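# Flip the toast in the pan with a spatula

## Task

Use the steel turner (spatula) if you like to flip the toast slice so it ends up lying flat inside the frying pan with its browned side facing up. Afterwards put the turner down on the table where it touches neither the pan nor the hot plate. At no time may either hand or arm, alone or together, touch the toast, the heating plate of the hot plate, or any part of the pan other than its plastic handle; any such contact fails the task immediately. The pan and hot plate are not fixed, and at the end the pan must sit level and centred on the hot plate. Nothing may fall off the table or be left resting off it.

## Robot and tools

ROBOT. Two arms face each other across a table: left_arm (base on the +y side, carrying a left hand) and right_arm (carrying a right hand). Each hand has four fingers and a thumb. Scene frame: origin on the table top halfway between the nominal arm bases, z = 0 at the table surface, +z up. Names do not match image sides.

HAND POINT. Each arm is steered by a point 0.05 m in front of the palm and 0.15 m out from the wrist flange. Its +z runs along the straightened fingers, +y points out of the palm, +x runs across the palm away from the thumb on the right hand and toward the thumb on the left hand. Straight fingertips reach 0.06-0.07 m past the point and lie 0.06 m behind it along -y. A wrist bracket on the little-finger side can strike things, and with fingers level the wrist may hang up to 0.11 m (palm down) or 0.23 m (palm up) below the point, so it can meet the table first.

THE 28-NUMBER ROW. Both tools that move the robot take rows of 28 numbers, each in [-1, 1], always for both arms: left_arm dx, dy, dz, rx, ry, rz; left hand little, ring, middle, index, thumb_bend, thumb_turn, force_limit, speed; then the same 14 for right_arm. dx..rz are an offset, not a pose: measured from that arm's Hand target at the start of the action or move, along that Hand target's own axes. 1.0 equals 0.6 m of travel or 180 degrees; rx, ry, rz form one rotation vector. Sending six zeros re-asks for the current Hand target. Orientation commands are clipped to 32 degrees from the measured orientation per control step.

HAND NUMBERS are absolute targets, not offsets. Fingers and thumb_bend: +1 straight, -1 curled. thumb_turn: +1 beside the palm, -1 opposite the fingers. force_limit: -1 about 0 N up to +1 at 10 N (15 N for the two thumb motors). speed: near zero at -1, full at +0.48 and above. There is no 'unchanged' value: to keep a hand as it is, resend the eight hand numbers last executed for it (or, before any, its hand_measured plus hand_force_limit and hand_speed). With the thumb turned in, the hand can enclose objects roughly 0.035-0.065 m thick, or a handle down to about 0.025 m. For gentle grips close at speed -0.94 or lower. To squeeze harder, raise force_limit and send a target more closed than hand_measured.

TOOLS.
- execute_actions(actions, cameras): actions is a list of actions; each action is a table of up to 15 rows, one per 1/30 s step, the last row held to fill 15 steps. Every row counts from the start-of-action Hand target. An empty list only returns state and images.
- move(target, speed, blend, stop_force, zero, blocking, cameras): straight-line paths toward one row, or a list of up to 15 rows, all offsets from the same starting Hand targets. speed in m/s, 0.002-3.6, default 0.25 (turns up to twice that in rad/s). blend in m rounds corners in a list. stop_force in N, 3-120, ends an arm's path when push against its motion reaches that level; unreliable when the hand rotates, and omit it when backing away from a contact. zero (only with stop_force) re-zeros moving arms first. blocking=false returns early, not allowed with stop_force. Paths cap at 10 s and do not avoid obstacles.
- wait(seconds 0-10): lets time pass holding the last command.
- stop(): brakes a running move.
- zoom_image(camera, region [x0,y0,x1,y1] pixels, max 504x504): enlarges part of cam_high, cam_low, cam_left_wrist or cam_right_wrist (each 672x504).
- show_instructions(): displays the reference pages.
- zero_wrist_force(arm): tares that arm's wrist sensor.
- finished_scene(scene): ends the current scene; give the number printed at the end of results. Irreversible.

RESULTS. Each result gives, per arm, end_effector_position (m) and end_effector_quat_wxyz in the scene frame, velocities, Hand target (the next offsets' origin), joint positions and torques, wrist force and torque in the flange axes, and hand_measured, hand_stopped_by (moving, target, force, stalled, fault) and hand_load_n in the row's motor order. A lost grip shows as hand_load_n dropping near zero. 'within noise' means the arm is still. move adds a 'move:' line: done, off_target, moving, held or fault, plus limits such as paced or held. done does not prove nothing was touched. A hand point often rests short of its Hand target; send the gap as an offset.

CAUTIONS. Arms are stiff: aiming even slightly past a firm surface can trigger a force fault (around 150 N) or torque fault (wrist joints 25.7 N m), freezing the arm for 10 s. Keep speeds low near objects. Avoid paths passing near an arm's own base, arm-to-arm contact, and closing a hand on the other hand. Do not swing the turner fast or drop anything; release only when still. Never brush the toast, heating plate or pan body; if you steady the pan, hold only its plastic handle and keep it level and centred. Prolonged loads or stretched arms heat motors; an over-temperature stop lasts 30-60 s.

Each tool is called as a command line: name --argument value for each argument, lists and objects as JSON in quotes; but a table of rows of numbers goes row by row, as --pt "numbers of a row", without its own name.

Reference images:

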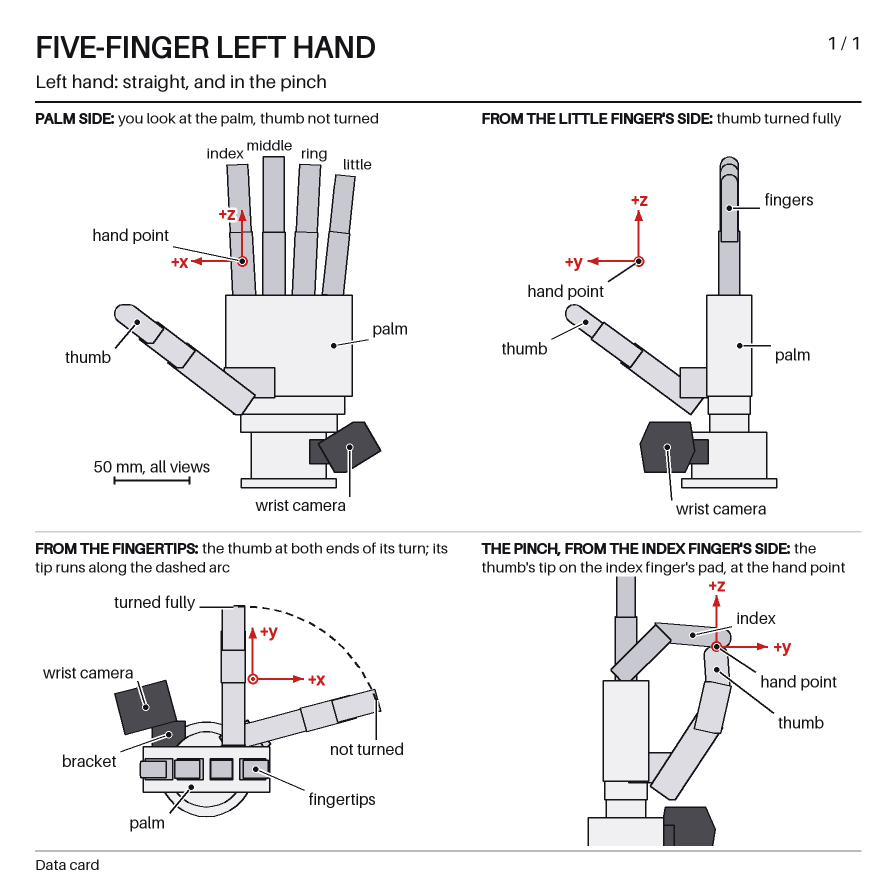

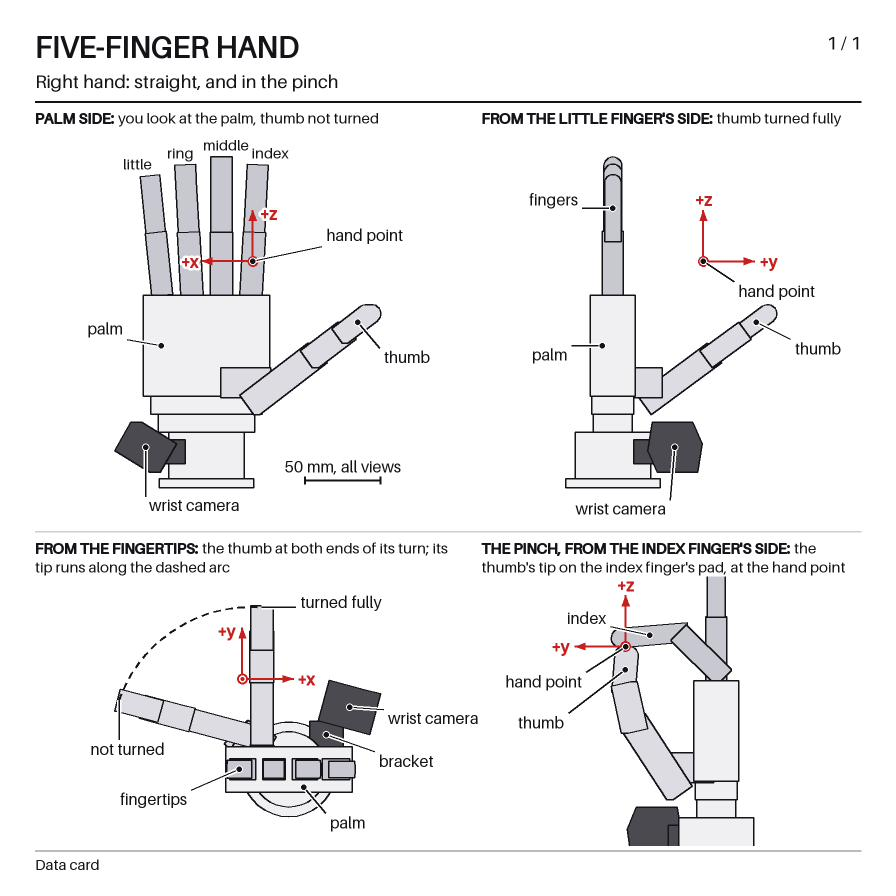

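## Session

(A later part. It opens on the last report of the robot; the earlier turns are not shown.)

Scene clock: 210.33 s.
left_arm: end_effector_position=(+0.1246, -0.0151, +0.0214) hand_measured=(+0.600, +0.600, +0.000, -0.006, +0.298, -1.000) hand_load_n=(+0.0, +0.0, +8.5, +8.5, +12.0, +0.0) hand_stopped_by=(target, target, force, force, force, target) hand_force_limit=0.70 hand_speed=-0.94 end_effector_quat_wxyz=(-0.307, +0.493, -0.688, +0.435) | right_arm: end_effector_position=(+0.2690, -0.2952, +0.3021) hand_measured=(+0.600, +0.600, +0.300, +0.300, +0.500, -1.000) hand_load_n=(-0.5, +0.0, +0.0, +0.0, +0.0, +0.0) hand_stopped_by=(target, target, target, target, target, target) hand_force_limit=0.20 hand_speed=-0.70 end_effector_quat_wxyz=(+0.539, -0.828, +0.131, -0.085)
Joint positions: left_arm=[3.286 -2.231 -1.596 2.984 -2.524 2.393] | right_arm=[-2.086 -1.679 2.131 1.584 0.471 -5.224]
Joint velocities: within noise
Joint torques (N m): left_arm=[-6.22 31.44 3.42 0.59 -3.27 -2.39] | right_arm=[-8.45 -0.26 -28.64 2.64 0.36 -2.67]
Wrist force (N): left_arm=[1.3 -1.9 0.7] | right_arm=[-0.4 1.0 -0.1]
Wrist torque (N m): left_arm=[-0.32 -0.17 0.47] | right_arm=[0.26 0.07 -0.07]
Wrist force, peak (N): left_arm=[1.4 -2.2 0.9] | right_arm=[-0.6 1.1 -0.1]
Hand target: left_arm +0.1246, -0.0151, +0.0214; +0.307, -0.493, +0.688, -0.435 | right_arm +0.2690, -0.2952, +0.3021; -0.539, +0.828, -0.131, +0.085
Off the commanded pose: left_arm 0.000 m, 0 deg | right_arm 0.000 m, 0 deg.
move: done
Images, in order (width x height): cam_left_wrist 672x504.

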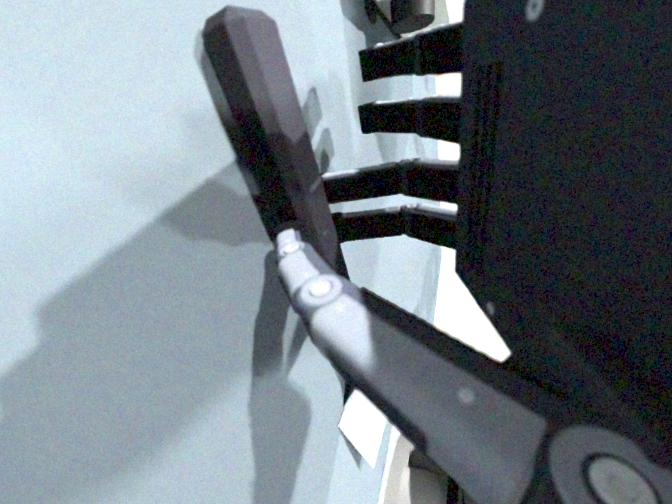

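move --target '[0,-0.1523,-0.0678,0,0,0,0.6,0.6,-0.5,-0.5,-0.4,-1,0.7,-0.94,0,0,0,0,0,0,0.6,0.6,0.3,0.3,0.5,-1,0.2,-0.7]' --speed 0.04 --cameras '["cam_left_wrist","cam_high"]'

Scene clock: 216.40 s.
left_arm: end_effector_position=(+0.1275, -0.0154, +0.1213) hand_measured=(+0.600, +0.600, +0.000, -0.006, +0.298, -1.000) hand_load_n=(+0.0, +0.0, +8.5, +0.0, +10.0, +2.0) hand_stopped_by=(target, target, force, force, force, target) hand_force_limit=0.70 hand_speed=-0.94 end_effector_quat_wxyz=(-0.307, +0.493, -0.688, +0.435) | right_arm: end_effector_position=(+0.2690, -0.2952, +0.3021) hand_measured=(+0.600, +0.600, +0.300, +0.300, +0.500, -1.000) hand_load_n=(+0.0, +0.0, +0.0, +0.0, +0.0, +0.0) hand_stopped_by=(target, target, target, target, target, target) hand_force_limit=0.20 hand_speed=-0.70 end_effector_quat_wxyz=(+0.539, -0.828, +0.131, -0.085)
Joint positions: left_arm=[3.292 -2.1 -1.515 2.778 -2.52 2.401] | right_arm=[-2.086 -1.679 2.131 1.584 0.471 -5.224]
Joint velocities: within noise
Joint torques (N m): left_arm=[9.29 44.76 32.86 -3.62 1.49 0.81] | right_arm=[-8.56 0.07 -28.69 2.25 0.34 -2.41]
Wrist force (N): left_arm=[0.6 0.3 1.3] | right_arm=[-0.5 0.9 -0.4]
Wrist torque (N m): left_arm=[-0.22 -0.13 0.50] | right_arm=[0.28 0.10 -0.07]
Wrist force, peak (N): left_arm=[1.5 -2.2 0.6] | right_arm=[-0.7 1.2 -0.2]
Hand target: left_arm +0.1275, -0.0154, +0.1214; +0.307, -0.493, +0.688, -0.435 | right_arm +0.2690, -0.2952, +0.3021; -0.539, +0.828, -0.131, +0.085
Off the commanded pose: left_arm 0.000 m, 0 deg | right_arm 0.000 m, 0 deg.
move: done
Images, in order (width x height): cam_high 672x504, cam_left_wrist 672x504.

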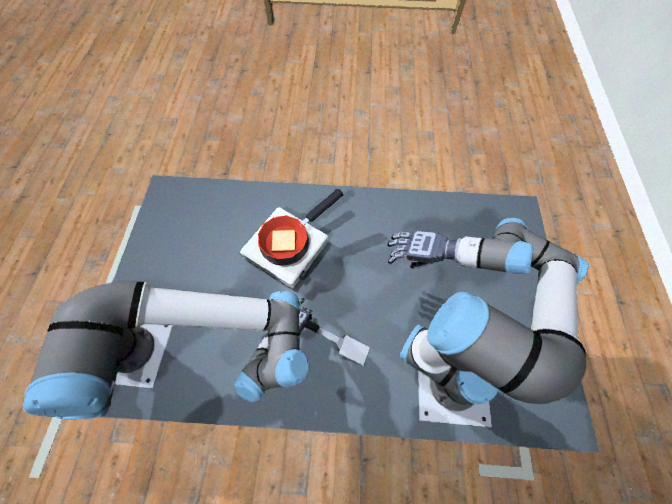

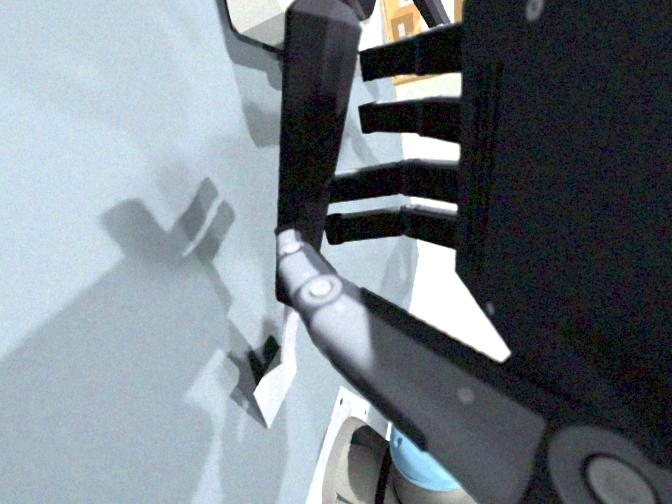

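move --target '[0,-0.1523,-0.0678,0,0,0,0.6,0.6,-0.5,-0.52,-0.4,-1,0.7,-0.94,0,0,0,0,0,0,0.6,0.6,0.3,0.3,0.5,-1,0.2,-0.7]' --speed 0.04 --cameras '["cam_left_wrist","cam_high"]'

Scene clock: 220.83 s.
left_arm: end_effector_position=(+0.1304, -0.0157, +0.2213) hand_measured=(+0.600, +0.600, +0.000, -0.090, +0.298, -1.000) hand_load_n=(+0.0, +0.0, +8.0, +0.0, +9.5, +1.0) hand_stopped_by=(target, target, force, force, force, target) hand_force_limit=0.70 hand_speed=-0.94 end_effector_quat_wxyz=(-0.307, +0.493, -0.688, +0.435) | right_arm: end_effector_position=(+0.2690, -0.2952, +0.3021) hand_measured=(+0.600, +0.600, +0.300, +0.300, +0.500, -1.000) hand_load_n=(+0.0, +0.0, -0.5, +0.0, +0.0, +0.0) hand_stopped_by=(target, target, target, target, target, target) hand_force_limit=0.20 hand_speed=-0.70 end_effector_quat_wxyz=(+0.539, -0.828, +0.131, -0.085)
Joint positions: left_arm=[3.298 -2.015 -1.372 2.556 -2.516 2.408] | right_arm=[-2.086 -1.679 2.131 1.584 0.471 -5.224]
Joint velocities: within noise
Joint torques (N m): left_arm=[8.86 44.05 32.81 -3.43 1.66 -0.37] | right_arm=[-8.32 -0.1 -28.33 1.99 0.39 -2.25]
Wrist force (N): left_arm=[0.8 0.5 1.4] | right_arm=[-0.6 1.0 0.0]
Wrist torque (N m): left_arm=[-0.21 -0.16 0.51] | right_arm=[0.27 0.09 -0.08]
Wrist force, peak (N): left_arm=[0.5 0.9 1.7] | right_arm=[-0.5 1.3 0.0]
Hand target: left_arm +0.1304, -0.0158, +0.2214; +0.307, -0.493, +0.688, -0.435 | right_arm +0.2690, -0.2952, +0.3021; -0.539, +0.828, -0.131, +0.085
Off the commanded pose: left_arm 0.000 m, 0 deg | right_arm 0.000 m, 0 deg.
move: done
Images, in order (width x height): cam_high 672x504, cam_left_wrist 672x504.

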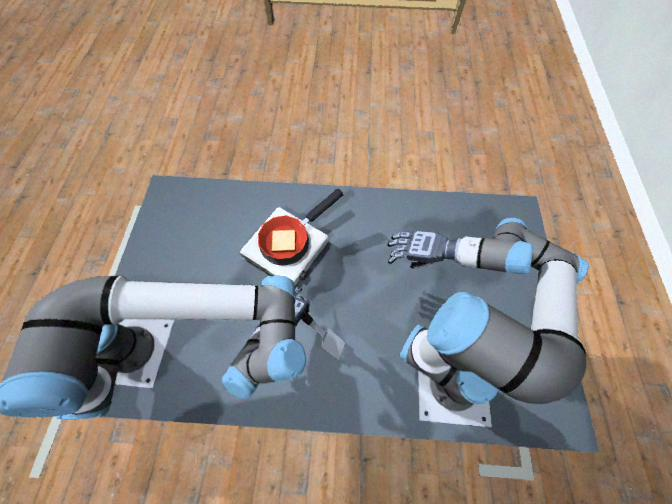

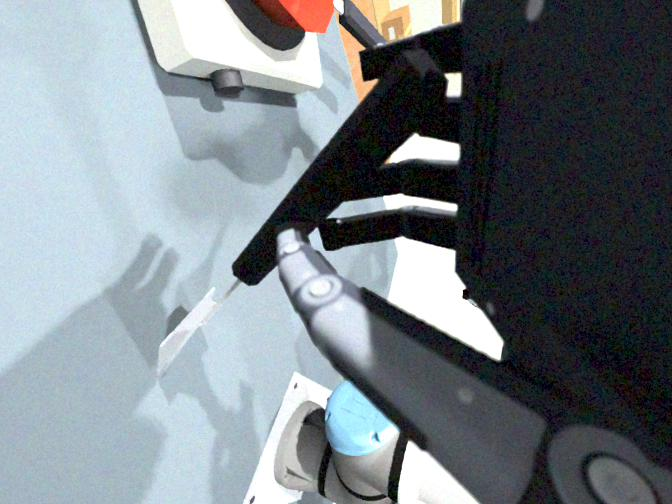

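move --target '[0,0,0,0,0,0,-0.9,-0.9,-0.5,-0.52,-0.4,-1,-0.4,-0.88,0,0,0,0,0,0,0.6,0.6,0.3,0.3,0.5,-1,0.2,-0.7]' --cameras '["cam_left_wrist"]'

wait --seconds 3 --cameras '["cam_left_wrist","cam_low"]'

Scene clock: 227.77 s.
left_arm: end_effector_position=(+0.1304, -0.0158, +0.2214) hand_measured=(-0.614, -0.068, +0.000, -0.090, +0.300, -1.000) hand_load_n=(+3.0, +0.0, +5.0, +0.0, +17.5, +8.5) hand_stopped_by=(force, force, force, force, force, target) hand_force_limit=-0.40 hand_speed=-0.88 end_effector_quat_wxyz=(-0.307, +0.493, -0.688, +0.435) | right_arm: end_effector_position=(+0.2690, -0.2952, +0.3021) hand_measured=(+0.600, +0.600, +0.300, +0.300, +0.500, -1.000) hand_load_n=(+0.0, +0.0, +0.0, +0.0, +0.0, +0.0) hand_stopped_by=(target, target, target, target, target, target) hand_force_limit=0.20 hand_speed=-0.70 end_effector_quat_wxyz=(+0.539, -0.828, +0.131, -0.085)
Joint positions: left_arm=[3.298 -2.015 -1.372 2.556 -2.516 2.408] | right_arm=[-2.086 -1.679 2.131 1.584 0.471 -5.224]
Joint velocities: within noise
Joint torques (N m): left_arm=[7.32 37.11 31.93 -3.05 -1.44 -2.6] | right_arm=[-8.26 0.06 -28.13 1.77 0.41 -1.91]
Wrist force (N): left_arm=[0.7 -0.3 0.7] | right_arm=[-0.4 1.0 -0.3]
Wrist torque (N m): left_arm=[-0.33 -0.07 0.45] | right_arm=[0.29 0.08 -0.07]
Wrist force, peak (N): left_arm=[0.6 0.7 1.7] | right_arm=[-0.7 1.2 -0.2]
Hand target: left_arm +0.1304, -0.0158, +0.2214; +0.307, -0.493, +0.688, -0.435 | right_arm +0.2690, -0.2952, +0.3021; -0.539, +0.828, -0.131, +0.085
Off the commanded pose: left_arm 0.000 m, 0 deg | right_arm 0.000 m, 0 deg.
move: done
Images, in order (width x height): cam_left_wrist 672x504.

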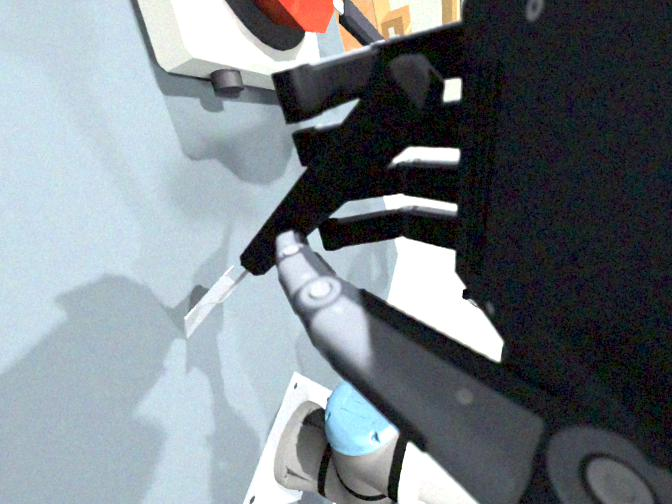

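Scene clock: 230.77 s.
left_arm: end_effector_position=(+0.1304, -0.0158, +0.2214) hand_measured=(-0.614, -0.068, +0.000, -0.090, +0.300, -1.000) hand_load_n=(+3.0, +0.0, +5.5, +0.0, +17.5, +8.5) hand_stopped_by=(force, force, force, force, force, target) hand_force_limit=-0.40 hand_speed=-0.88 end_effector_quat_wxyz=(-0.307, +0.493, -0.688, +0.435) | right_arm: end_effector_position=(+0.2690, -0.2952, +0.3021) hand_measured=(+0.600, +0.600, +0.300, +0.300, +0.500, -1.000) hand_load_n=(+0.0, -0.5, +0.0, +0.0, +0.0, +0.0) hand_stopped_by=(target, target, target, target, target, target) hand_force_limit=0.20 hand_speed=-0.70 end_effector_quat_wxyz=(+0.539, -0.828, +0.131, -0.085)
Joint positions: left_arm=[3.298 -2.015 -1.372 2.556 -2.516 2.408] | right_arm=[-2.086 -1.679 2.131 1.584 0.471 -5.224]
Joint velocities: within noise
Joint torques (N m): left_arm=[5.7 34.03 31.81 -2.4 -2.75 -2.51] | right_arm=[-7.32 0.44 -28.6 1.66 0.43 -1.86]
Wrist force (N): left_arm=[0.3 -0.2 0.4] | right_arm=[-0.6 1.0 -0.1]
Wrist torque (N m): left_arm=[-0.30 -0.02 0.42] | right_arm=[0.27 0.09 -0.08]
Wrist force, peak (N): left_arm=[0.9 -0.3 0.7] | right_arm=[-0.7 1.3 -0.4]
Hand target: left_arm +0.1304, -0.0158, +0.2214; +0.307, -0.493, +0.688, -0.435 | right_arm +0.2690, -0.2952, +0.3021; -0.539, +0.828, -0.131, +0.085
Off the commanded pose: left_arm 0.000 m, 0 deg | right_arm 0.000 m, 0 deg.
wait: 3.00 s; at rest by 0.17 s
Images, in order (width x height): cam_low 672x504, cam_left_wrist 672x504.

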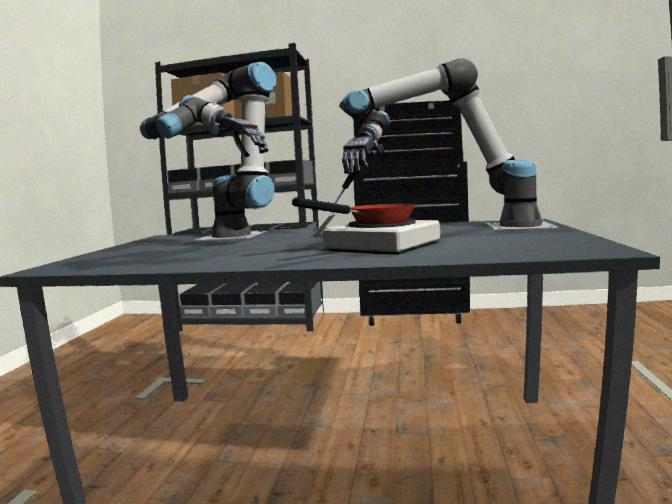

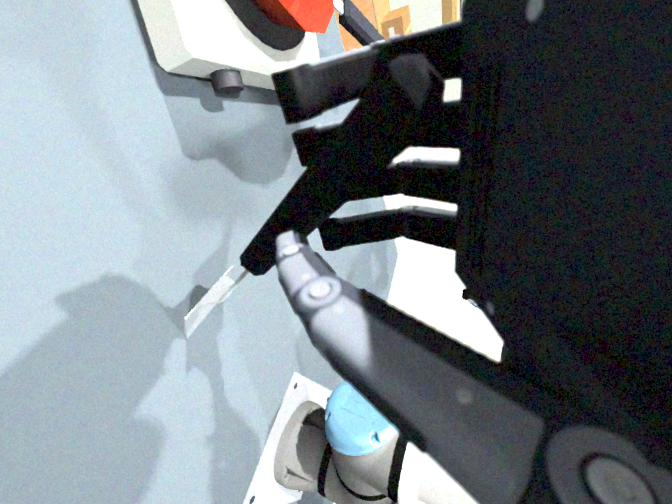

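move --target '[0,0,0,0,0,0,-0.92,-0.92,-0.55,-0.6,-0.45,-1,0.3,-0.9,0,0,0,0,0,0,0.6,0.6,0.3,0.3,0.5,-1,0.2,-0.7]' --cameras '["cam_left_wrist"]'

zoom_image --camera "cam_left_wrist" --region '[130, 0, 520, 380]'

Scene clock: 235.00 s.
left_arm: end_effector_position=(+0.1304, -0.0158, +0.2214) hand_measured=(-0.688, -0.122, -0.008, -0.412, +0.300, -1.000) hand_load_n=(+6.5, +5.0, +5.5, +7.5, +20.5, +10.0) hand_stopped_by=(force, force, force, force, force, target) hand_force_limit=0.30 hand_speed=-0.90 end_effector_quat_wxyz=(-0.307, +0.493, -0.688, +0.435) | right_arm: end_effector_position=(+0.2690, -0.2952, +0.3021) hand_measured=(+0.600, +0.600, +0.300, +0.300, +0.500, -1.000) hand_load_n=(+0.0, +0.0, +0.0, +0.0, +0.0, +0.0) hand_stopped_by=(target, target, target, target, target, target) hand_force_limit=0.20 hand_speed=-0.70 end_effector_quat_wxyz=(+0.539, -0.828, +0.131, -0.085)
Joint positions: left_arm=[3.298 -2.015 -1.372 2.556 -2.516 2.408] | right_arm=[-2.086 -1.679 2.131 1.584 0.471 -5.224]
Joint velocities: within noise
Joint torques (N m): left_arm=[4.54 33.13 30.21 -1.86 -3.91 -2.47] | right_arm=[-7.6 -0.01 -28.68 1.42 0.38 -1.59]
Wrist force (N): left_arm=[0.5 -2.1 -0.6] | right_arm=[-0.5 0.9 -0.1]
Wrist torque (N m): left_arm=[-0.46 0.14 0.19] | right_arm=[0.26 0.07 -0.08]
Wrist force, peak (N): left_arm=[0.8 -2.2 -0.7] | right_arm=[-0.8 1.2 -0.1]
Hand target: left_arm +0.1304, -0.0158, +0.2214; +0.307, -0.493, +0.688, -0.435 | right_arm +0.2690, -0.2952, +0.3021; -0.539, +0.828, -0.131, +0.085
Off the commanded pose: left_arm 0.000 m, 0 deg | right_arm 0.000 m, 0 deg.
move: done
Images, in order (width x height): cam_left_wrist 672x504.

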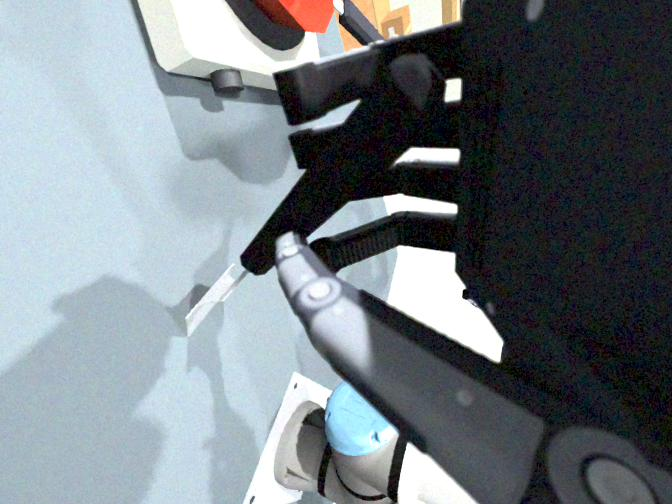

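Scaled by 1.292.

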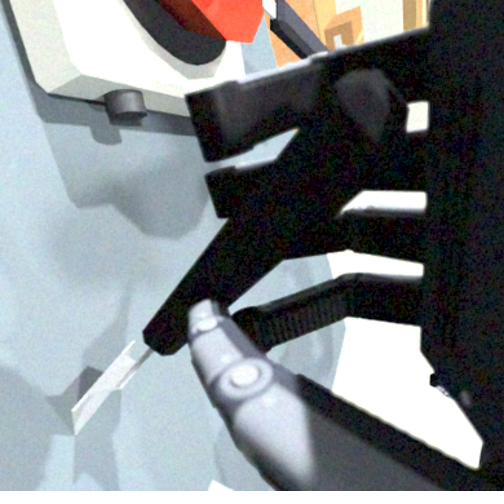

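zoom_image --camera "cam_high" --region '[260, 260, 380, 380]'

zoom_image --camera "cam_low" --region '[280, 100, 420, 260]'

This scene's latest camera images include none from cam_high. They are from: cam_left_wrist. cam_high's image comes with the result of a call that names it in "cameras".

This scene's latest camera images include none from cam_low. They are from: cam_left_wrist. cam_low's image comes with the result of a call that names it in "cameras".

move --target '[-0.212,-0.1957,-0.1753,0,0,0,-0.92,-0.92,-0.55,-0.6,-0.45,-1,0.3,-0.9,0,0,0,0,0,0,0.6,0.6,0.3,0.3,0.5,-1,0.2,-0.7]' --speed 0.12 --cameras '["cam_high","cam_low","cam_left_wrist"]'

zoom_image --camera "cam_high" --region '[220, 210, 360, 350]'

zoom_image --camera "cam_low" --region '[320, 80, 480, 240]'

Scene clock: 249.87 s.
left_arm: end_effector_position=(+0.1307, +0.1197, +0.3718) hand_measured=(-0.688, -0.122, -0.008, -0.412, +0.300, -1.000) hand_load_n=(+0.5, +0.5, +7.5, +5.5, +22.5, +7.5) hand_stopped_by=(force, force, force, force, force, target) hand_force_limit=0.30 hand_speed=-0.90 end_effector_quat_wxyz=(-0.307, +0.493, -0.688, +0.435) | right_arm: end_effector_position=(+0.2690, -0.2952, +0.3021) hand_measured=(+0.600, +0.600, +0.300, +0.300, +0.500, -1.000) hand_load_n=(-0.5, +0.0, -0.5, +0.0, +0.0, +0.5) hand_stopped_by=(target, target, target, target, target, target) hand_force_limit=0.20 hand_speed=-0.70 end_effector_quat_wxyz=(+0.539, -0.828, +0.131, -0.085)
Joint positions: left_arm=[3.343 -1.637 -1.459 2.309 -2.484 2.463] | right_arm=[-2.086 -1.679 2.131 1.584 0.471 -5.224]
Joint velocities: within noise
Joint torques (N m): left_arm=[8.64 29.5 35.01 -3.32 1.7 2.37] | right_arm=[-6.85 0.37 -28.71 1.2 0.41 -1.29]
Wrist force (N): left_arm=[0.6 0.6 1.7] | right_arm=[-0.4 1.0 -0.4]
Wrist torque (N m): left_arm=[-0.30 -0.17 0.58] | right_arm=[0.28 0.08 -0.07]
Wrist force, peak (N): left_arm=[0.7 -2.3 -0.9] | right_arm=[-0.7 1.2 -0.4]
Hand target: left_arm +0.1307, +0.1198, +0.3719; +0.307, -0.493, +0.688, -0.435 | right_arm +0.2690, -0.2952, +0.3021; -0.539, +0.828, -0.131, +0.085
Off the commanded pose: left_arm 0.000 m, 0 deg | right_arm 0.000 m, 0 deg.
move: done
Images, in order (width x height): cam_high 672x504, cam_low 672x504, cam_left_wrist 672x504.

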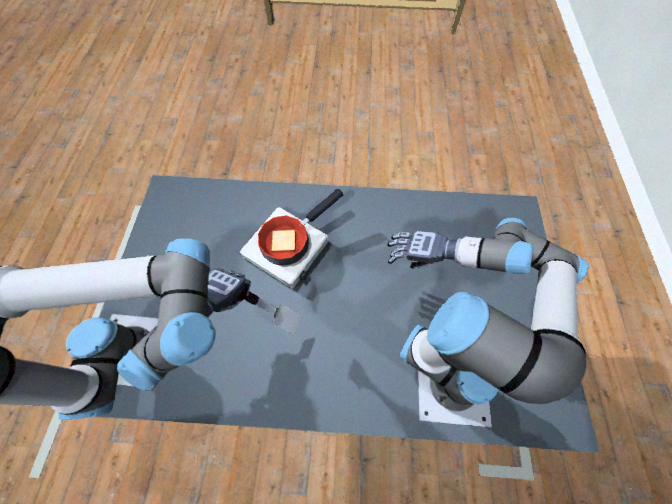

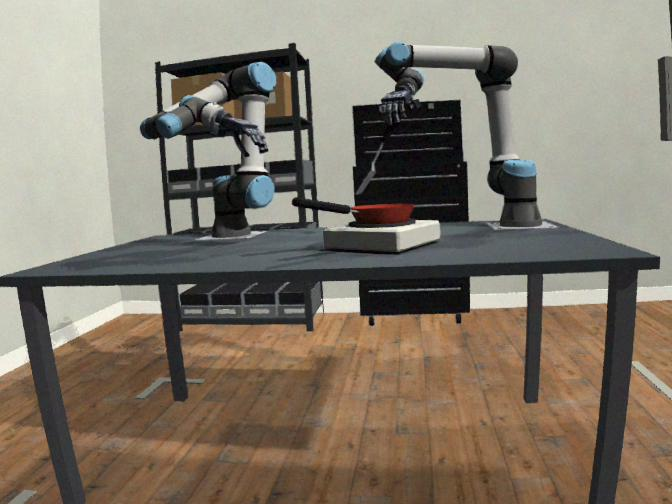

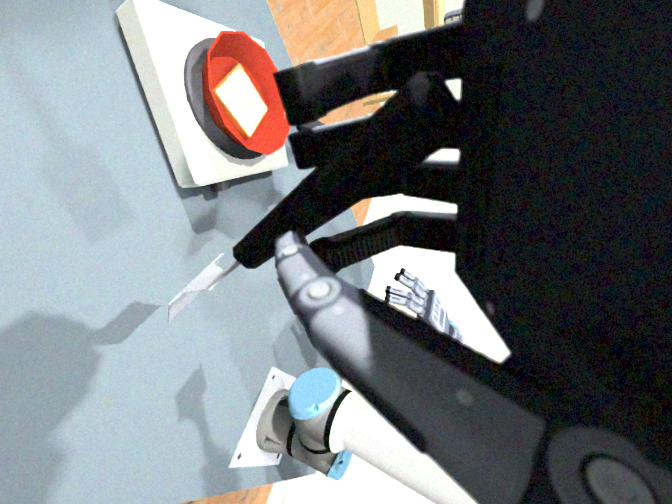

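Scaled by 3.600.

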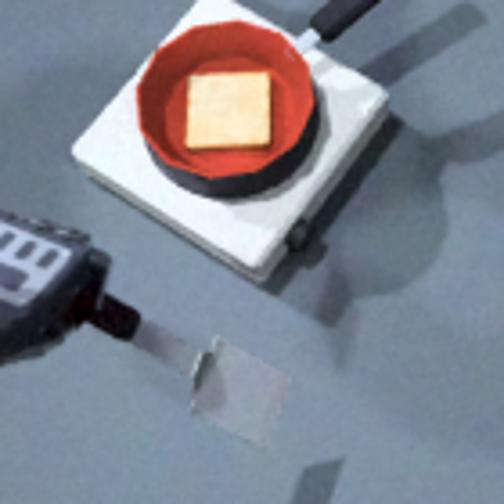

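Scaled by 3.150.

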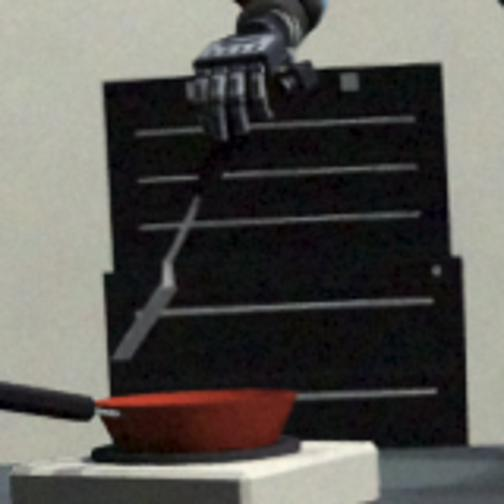

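move --pt "0 -0.0913 -0.0407 0 0 0 -0.92 -0.92 -0.55 -0.6 -0.45 -1 0.3 -0.9 0 0 0 0 0 0 0.6 0.6 0.3 0.3 0.5 -1 0.2 -0.7" --pt "-0.4327 -0.2137 0.2423 -0.0101 -0.1018 -0.1025 -0.92 -0.92 -0.55 -0.6 -0.45 -1 0.3 -0.9 0 0 0 0 0 0 0.6 0.6 0.3 0.3 0.5 -1 0.2 -0.7" --speed 0.12 --cameras '["cam_high","cam_low","cam_left_wrist"]'

zoom_image --camera "cam_high" --region '[220, 160, 360, 300]'

zoom_image --camera "cam_low" --region '[320, 80, 480, 240]'

Scene clock: 269.07 s.
left_arm: end_effector_position=(+0.3918, +0.3046, +0.4229) hand_measured=(-0.688, -0.122, -0.008, -0.412, +0.300, -1.000) hand_load_n=(+0.0, +0.0, +9.0, +6.0, +21.0, +6.0) hand_stopped_by=(force, force, force, force, force, target) hand_force_limit=0.30 hand_speed=-0.90 end_effector_quat_wxyz=(-0.331, +0.664, -0.550, +0.384) | right_arm: end_effector_position=(+0.2690, -0.2952, +0.3021) hand_measured=(+0.600, +0.600, +0.300, +0.300, +0.500, -1.000) hand_load_n=(+0.0, -0.5, +0.0, +0.0, +0.0, -0.5) hand_stopped_by=(target, target, target, target, target, target) hand_force_limit=0.20 hand_speed=-0.70 end_effector_quat_wxyz=(+0.539, -0.828, +0.131, -0.085)
Joint positions: left_arm=[4.27 -1.418 -1.483 2.336 -2.003 2.715] | right_arm=[-2.086 -1.679 2.131 1.584 0.471 -5.224]
Joint velocities: within noise
Joint torques (N m): left_arm=[10.09 5.2 36.24 2.49 2.69 2.53] | right_arm=[-5.85 0.18 -28.66 0.96 0.26 -1.04]
Wrist force (N): left_arm=[0.7 1.0 1.9] | right_arm=[-0.5 1.0 -0.4]
Wrist torque (N m): left_arm=[-0.20 -0.23 0.65] | right_arm=[0.28 0.09 -0.07]
Wrist force, peak (N): left_arm=[0.1 1.0 2.6] | right_arm=[-0.6 1.3 -0.2]
Hand target: left_arm +0.3918, +0.3046, +0.4229; -0.331, +0.664, -0.550, +0.384 | right_arm +0.2690, -0.2952, +0.3021; -0.539, +0.828, -0.131, +0.085
Off the commanded pose: left_arm 0.000 m, 0 deg | right_arm 0.000 m, 0 deg.
move: done
Images, in order (width x height): cam_high 672x504, cam_low 672x504, cam_left_wrist 672x504.

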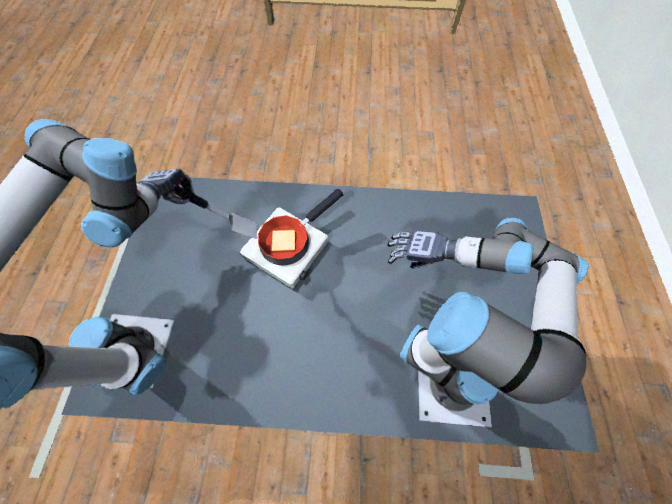

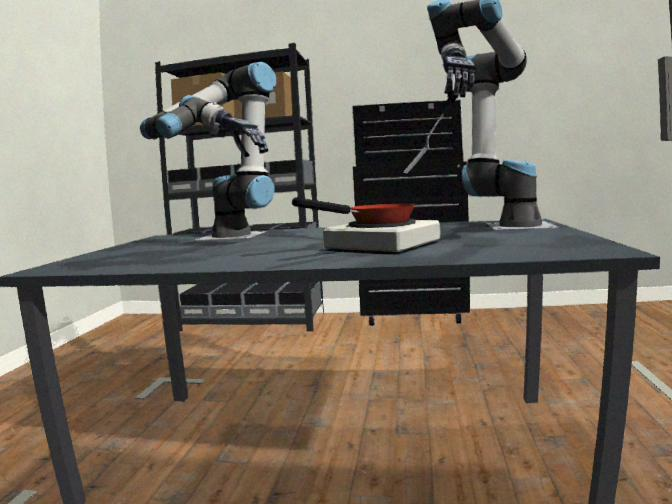

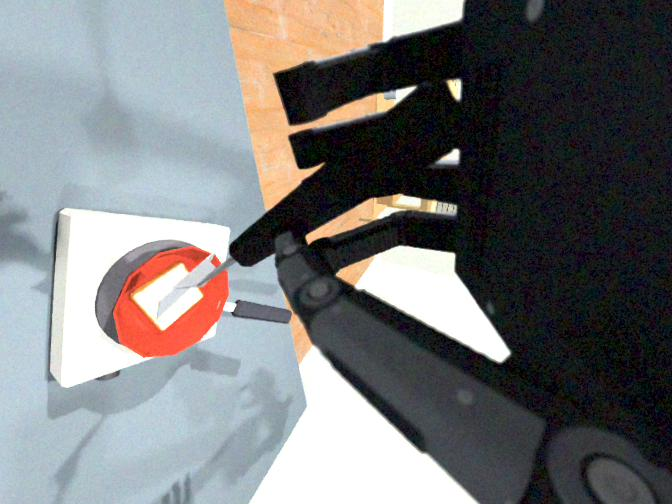

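Scaled by 3.600.

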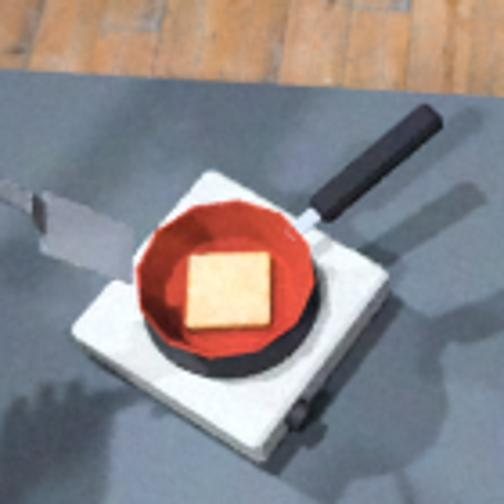

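Scaled by 3.150.

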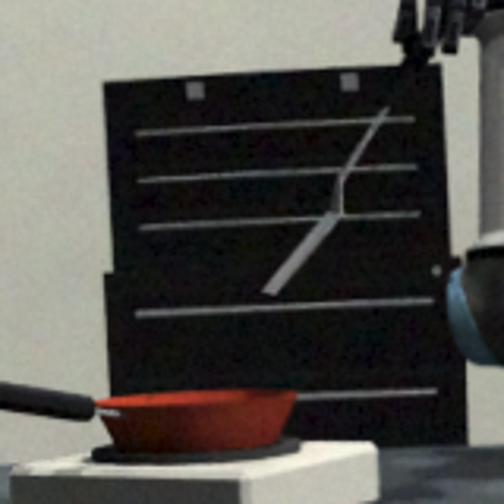

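zoom_image --camera "cam_high" --region '[210, 200, 310, 275]'

Scaled by 5.040.

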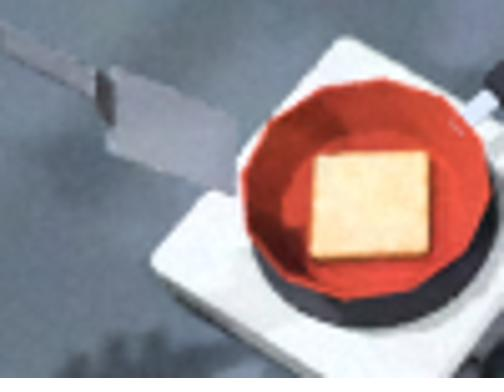

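move --target '[0.1068,0.0172,0.0855,-0.0027,-0.0489,0.0557,-0.92,-0.92,-0.55,-0.6,-0.45,-1,0.3,-0.9,0,0,0,0,0,0,0.6,0.6,0.3,0.3,0.5,-1,0.2,-0.7]' --speed 0.1 --cameras '["cam_high","cam_low","cam_left_wrist"]'

zoom_image --camera "cam_high" --region '[230, 190, 330, 290]'

zoom_image --camera "cam_low" --region '[320, 110, 480, 270]'

Scene clock: 291.20 s.
left_arm: end_effector_position=(+0.4381, +0.2406, +0.3985) hand_measured=(-0.688, -0.122, -0.008, -0.412, +0.300, -1.000) hand_load_n=(+0.0, +0.5, +8.5, +6.0, +21.5, +6.0) hand_stopped_by=(force, force, force, force, force, target) hand_force_limit=0.30 hand_speed=-0.90 end_effector_quat_wxyz=(-0.401, +0.642, -0.581, +0.300) | right_arm: end_effector_position=(+0.2690, -0.2952, +0.3021) hand_measured=(+0.600, +0.600, +0.300, +0.300, +0.500, -1.000) hand_load_n=(+0.0, +0.0, +0.0, +0.0, +0.0, +0.0) hand_stopped_by=(target, target, target, target, target, target) hand_force_limit=0.20 hand_speed=-0.70 end_effector_quat_wxyz=(+0.539, -0.828, +0.131, -0.085)
Joint positions: left_arm=[4.072 -1.751 -1.208 2.229 -2.298 2.699] | right_arm=[-2.086 -1.679 2.131 1.584 0.471 -5.224]
Joint velocities: within noise
Joint torques (N m): left_arm=[-5.75 19.09 34.62 -2.86 -3.36 -2.66] | right_arm=[-6.18 0.63 -28.84 0.99 0.38 -0.92]
Wrist force (N): left_arm=[0.6 0.7 1.9] | right_arm=[-0.9 1.0 -0.4]
Wrist torque (N m): left_arm=[-0.21 -0.16 0.47] | right_arm=[0.29 0.15 -0.10]
Wrist force, peak (N): left_arm=[1.2 0.9 2.3] | right_arm=[-0.7 1.3 -0.1]
Hand target: left_arm +0.4381, +0.2406, +0.3985; -0.401, +0.642, -0.581, +0.300 | right_arm +0.2690, -0.2952, +0.3021; -0.539, +0.828, -0.131, +0.085
Off the commanded pose: left_arm 0.000 m, 0 deg | right_arm 0.000 m, 0 deg.
move: done
Images, in order (width x height): cam_high 672x504, cam_low 672x504, cam_left_wrist 672x504.

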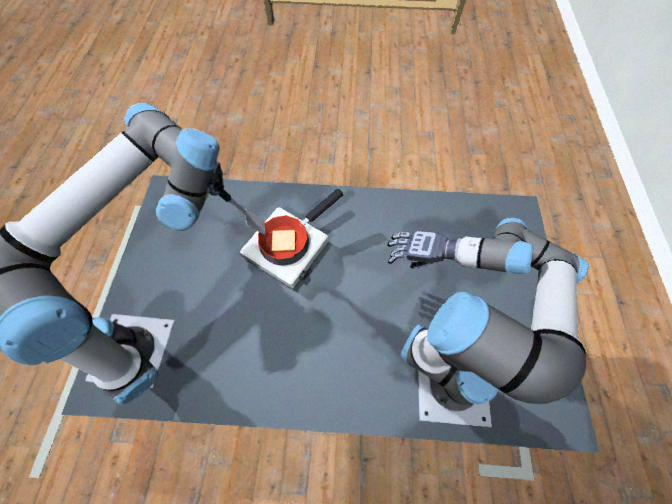

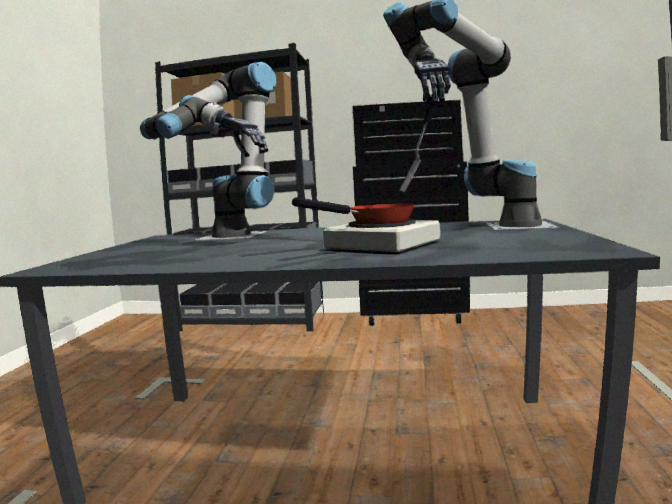

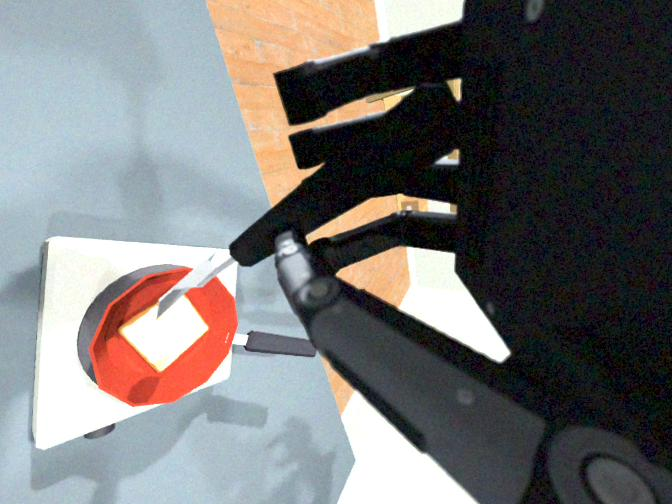

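Scaled by 5.040.

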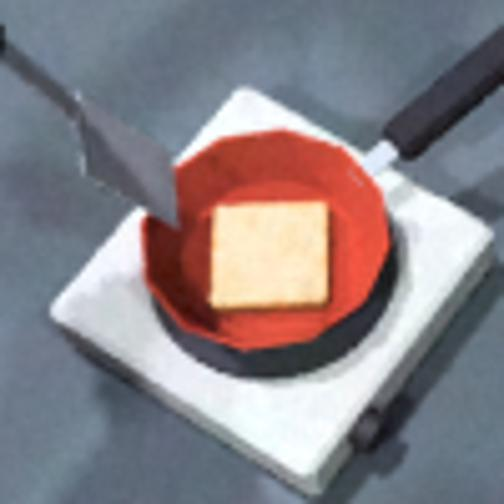

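Scaled by 3.150.

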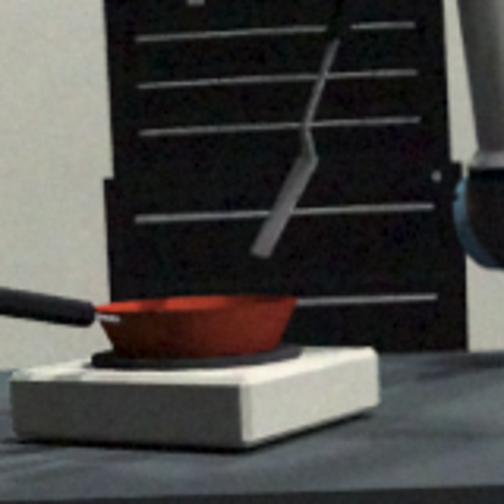

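zoom_image --camera "cam_high" --region '[240, 200, 300, 260]'

zoom_image --camera "cam_left_wrist" --region '[80, 210, 280, 410]'

Scaled by 8.400.

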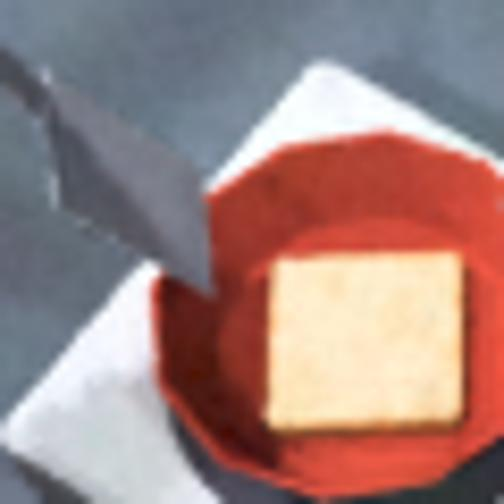

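Scaled by 2.520.

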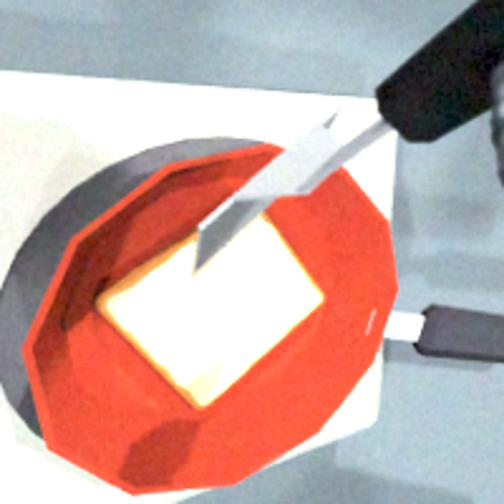

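zoom_image --camera "cam_low" --region '[380, 140, 440, 200]'

Scaled by 8.400.

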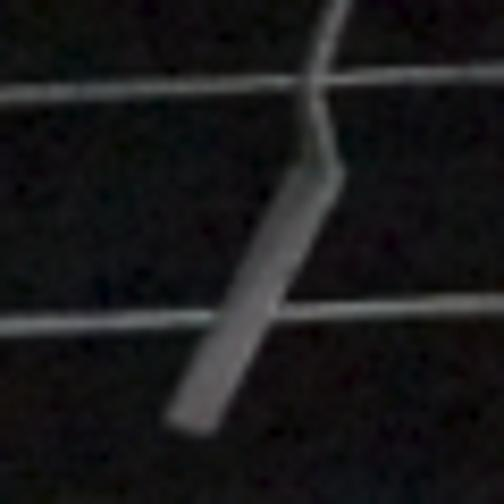

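move --target '[0.01,0.099,0.0612,0.0129,0.0184,0.0106,-0.92,-0.92,-0.55,-0.6,-0.45,-1,0.3,-0.9,0,0,0,0,0,0,0.6,0.6,0.3,0.3,0.5,-1,0.2,-0.7]' --speed 0.05 --stop_force 3 --cameras '["cam_high","cam_low"]'

zoom_image --camera "cam_high" --region '[240, 200, 320, 280]'

zoom_image --camera "cam_low" --region '[320, 130, 440, 250]'

Scene clock: 323.63 s.
left_arm: end_effector_position=(+0.4403, +0.2406, +0.3284) hand_measured=(-0.688, -0.122, -0.008, -0.412, +0.300, -1.000) hand_load_n=(+2.0, +0.0, +6.5, +5.5, +21.5, +5.5) hand_stopped_by=(force, force, force, force, force, target) hand_force_limit=0.30 hand_speed=-0.90 end_effector_quat_wxyz=(-0.402, +0.615, -0.596, +0.323) | right_arm: end_effector_position=(+0.2690, -0.2952, +0.3021) hand_measured=(+0.600, +0.600, +0.300, +0.300, +0.500, -1.000) hand_load_n=(+0.0, +0.0, +0.0, +0.0, +0.0, +0.0) hand_stopped_by=(target, target, target, target, target, target) hand_force_limit=0.20 hand_speed=-0.70 end_effector_quat_wxyz=(+0.539, -0.828, +0.131, -0.085)
Joint positions: left_arm=[4.09 -1.687 -1.464 2.509 -2.246 2.798] | right_arm=[-2.086 -1.679 2.131 1.584 0.471 -5.224]
Joint velocities: within noise
Joint torques (N m): left_arm=[10.14 30.44 8.27 2.01 1.62 2.64] | right_arm=[-5.54 0.56 -28.36 0.96 0.39 -0.59]
Wrist force (N): left_arm=[1.2 -0.6 -0.3] | right_arm=[-0.4 1.1 0.0]
Wrist torque (N m): left_arm=[-0.54 0.16 0.25] | right_arm=[0.28 0.07 -0.06]
Wrist force, peak (N): left_arm=[0.7 0.9 2.4] | right_arm=[-0.8 1.2 -0.2]
Hand target: left_arm +0.4403, +0.2406, +0.3284; -0.402, +0.615, -0.596, +0.323 | right_arm +0.2690, -0.2952, +0.3021; -0.539, +0.828, -0.131, +0.085
Off the commanded pose: left_arm 0.000 m, 0 deg | right_arm 0.000 m, 0 deg.
move: done
Images, in order (width x height): cam_high 672x504, cam_low 672x504.

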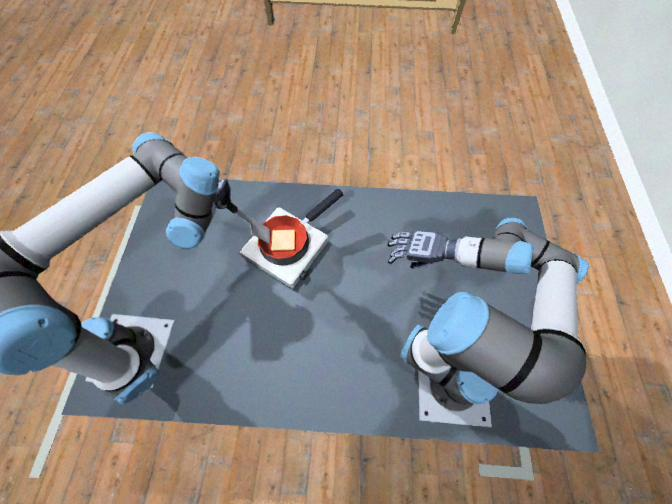

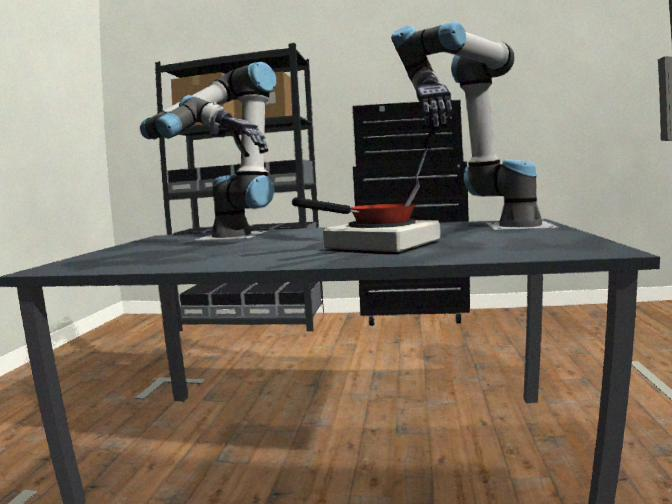

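Scaled by 6.300.

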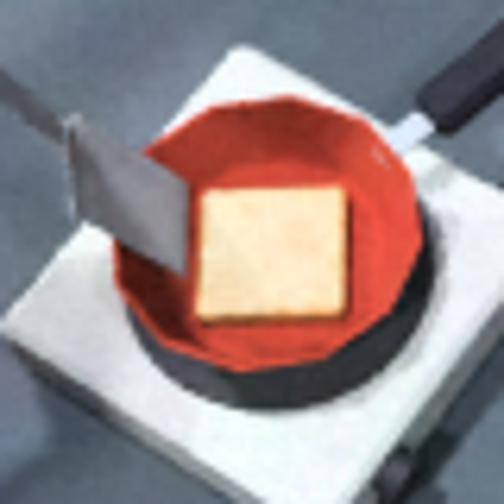

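Scaled by 4.200.

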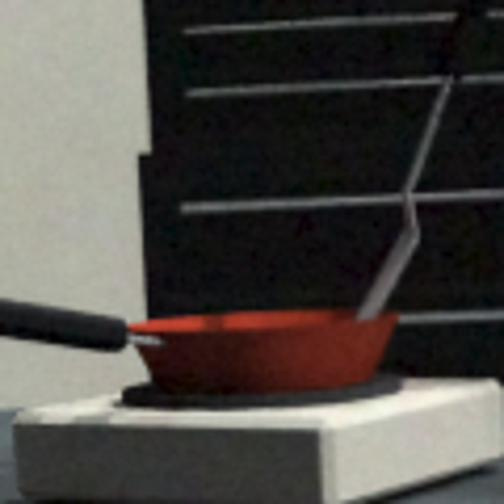

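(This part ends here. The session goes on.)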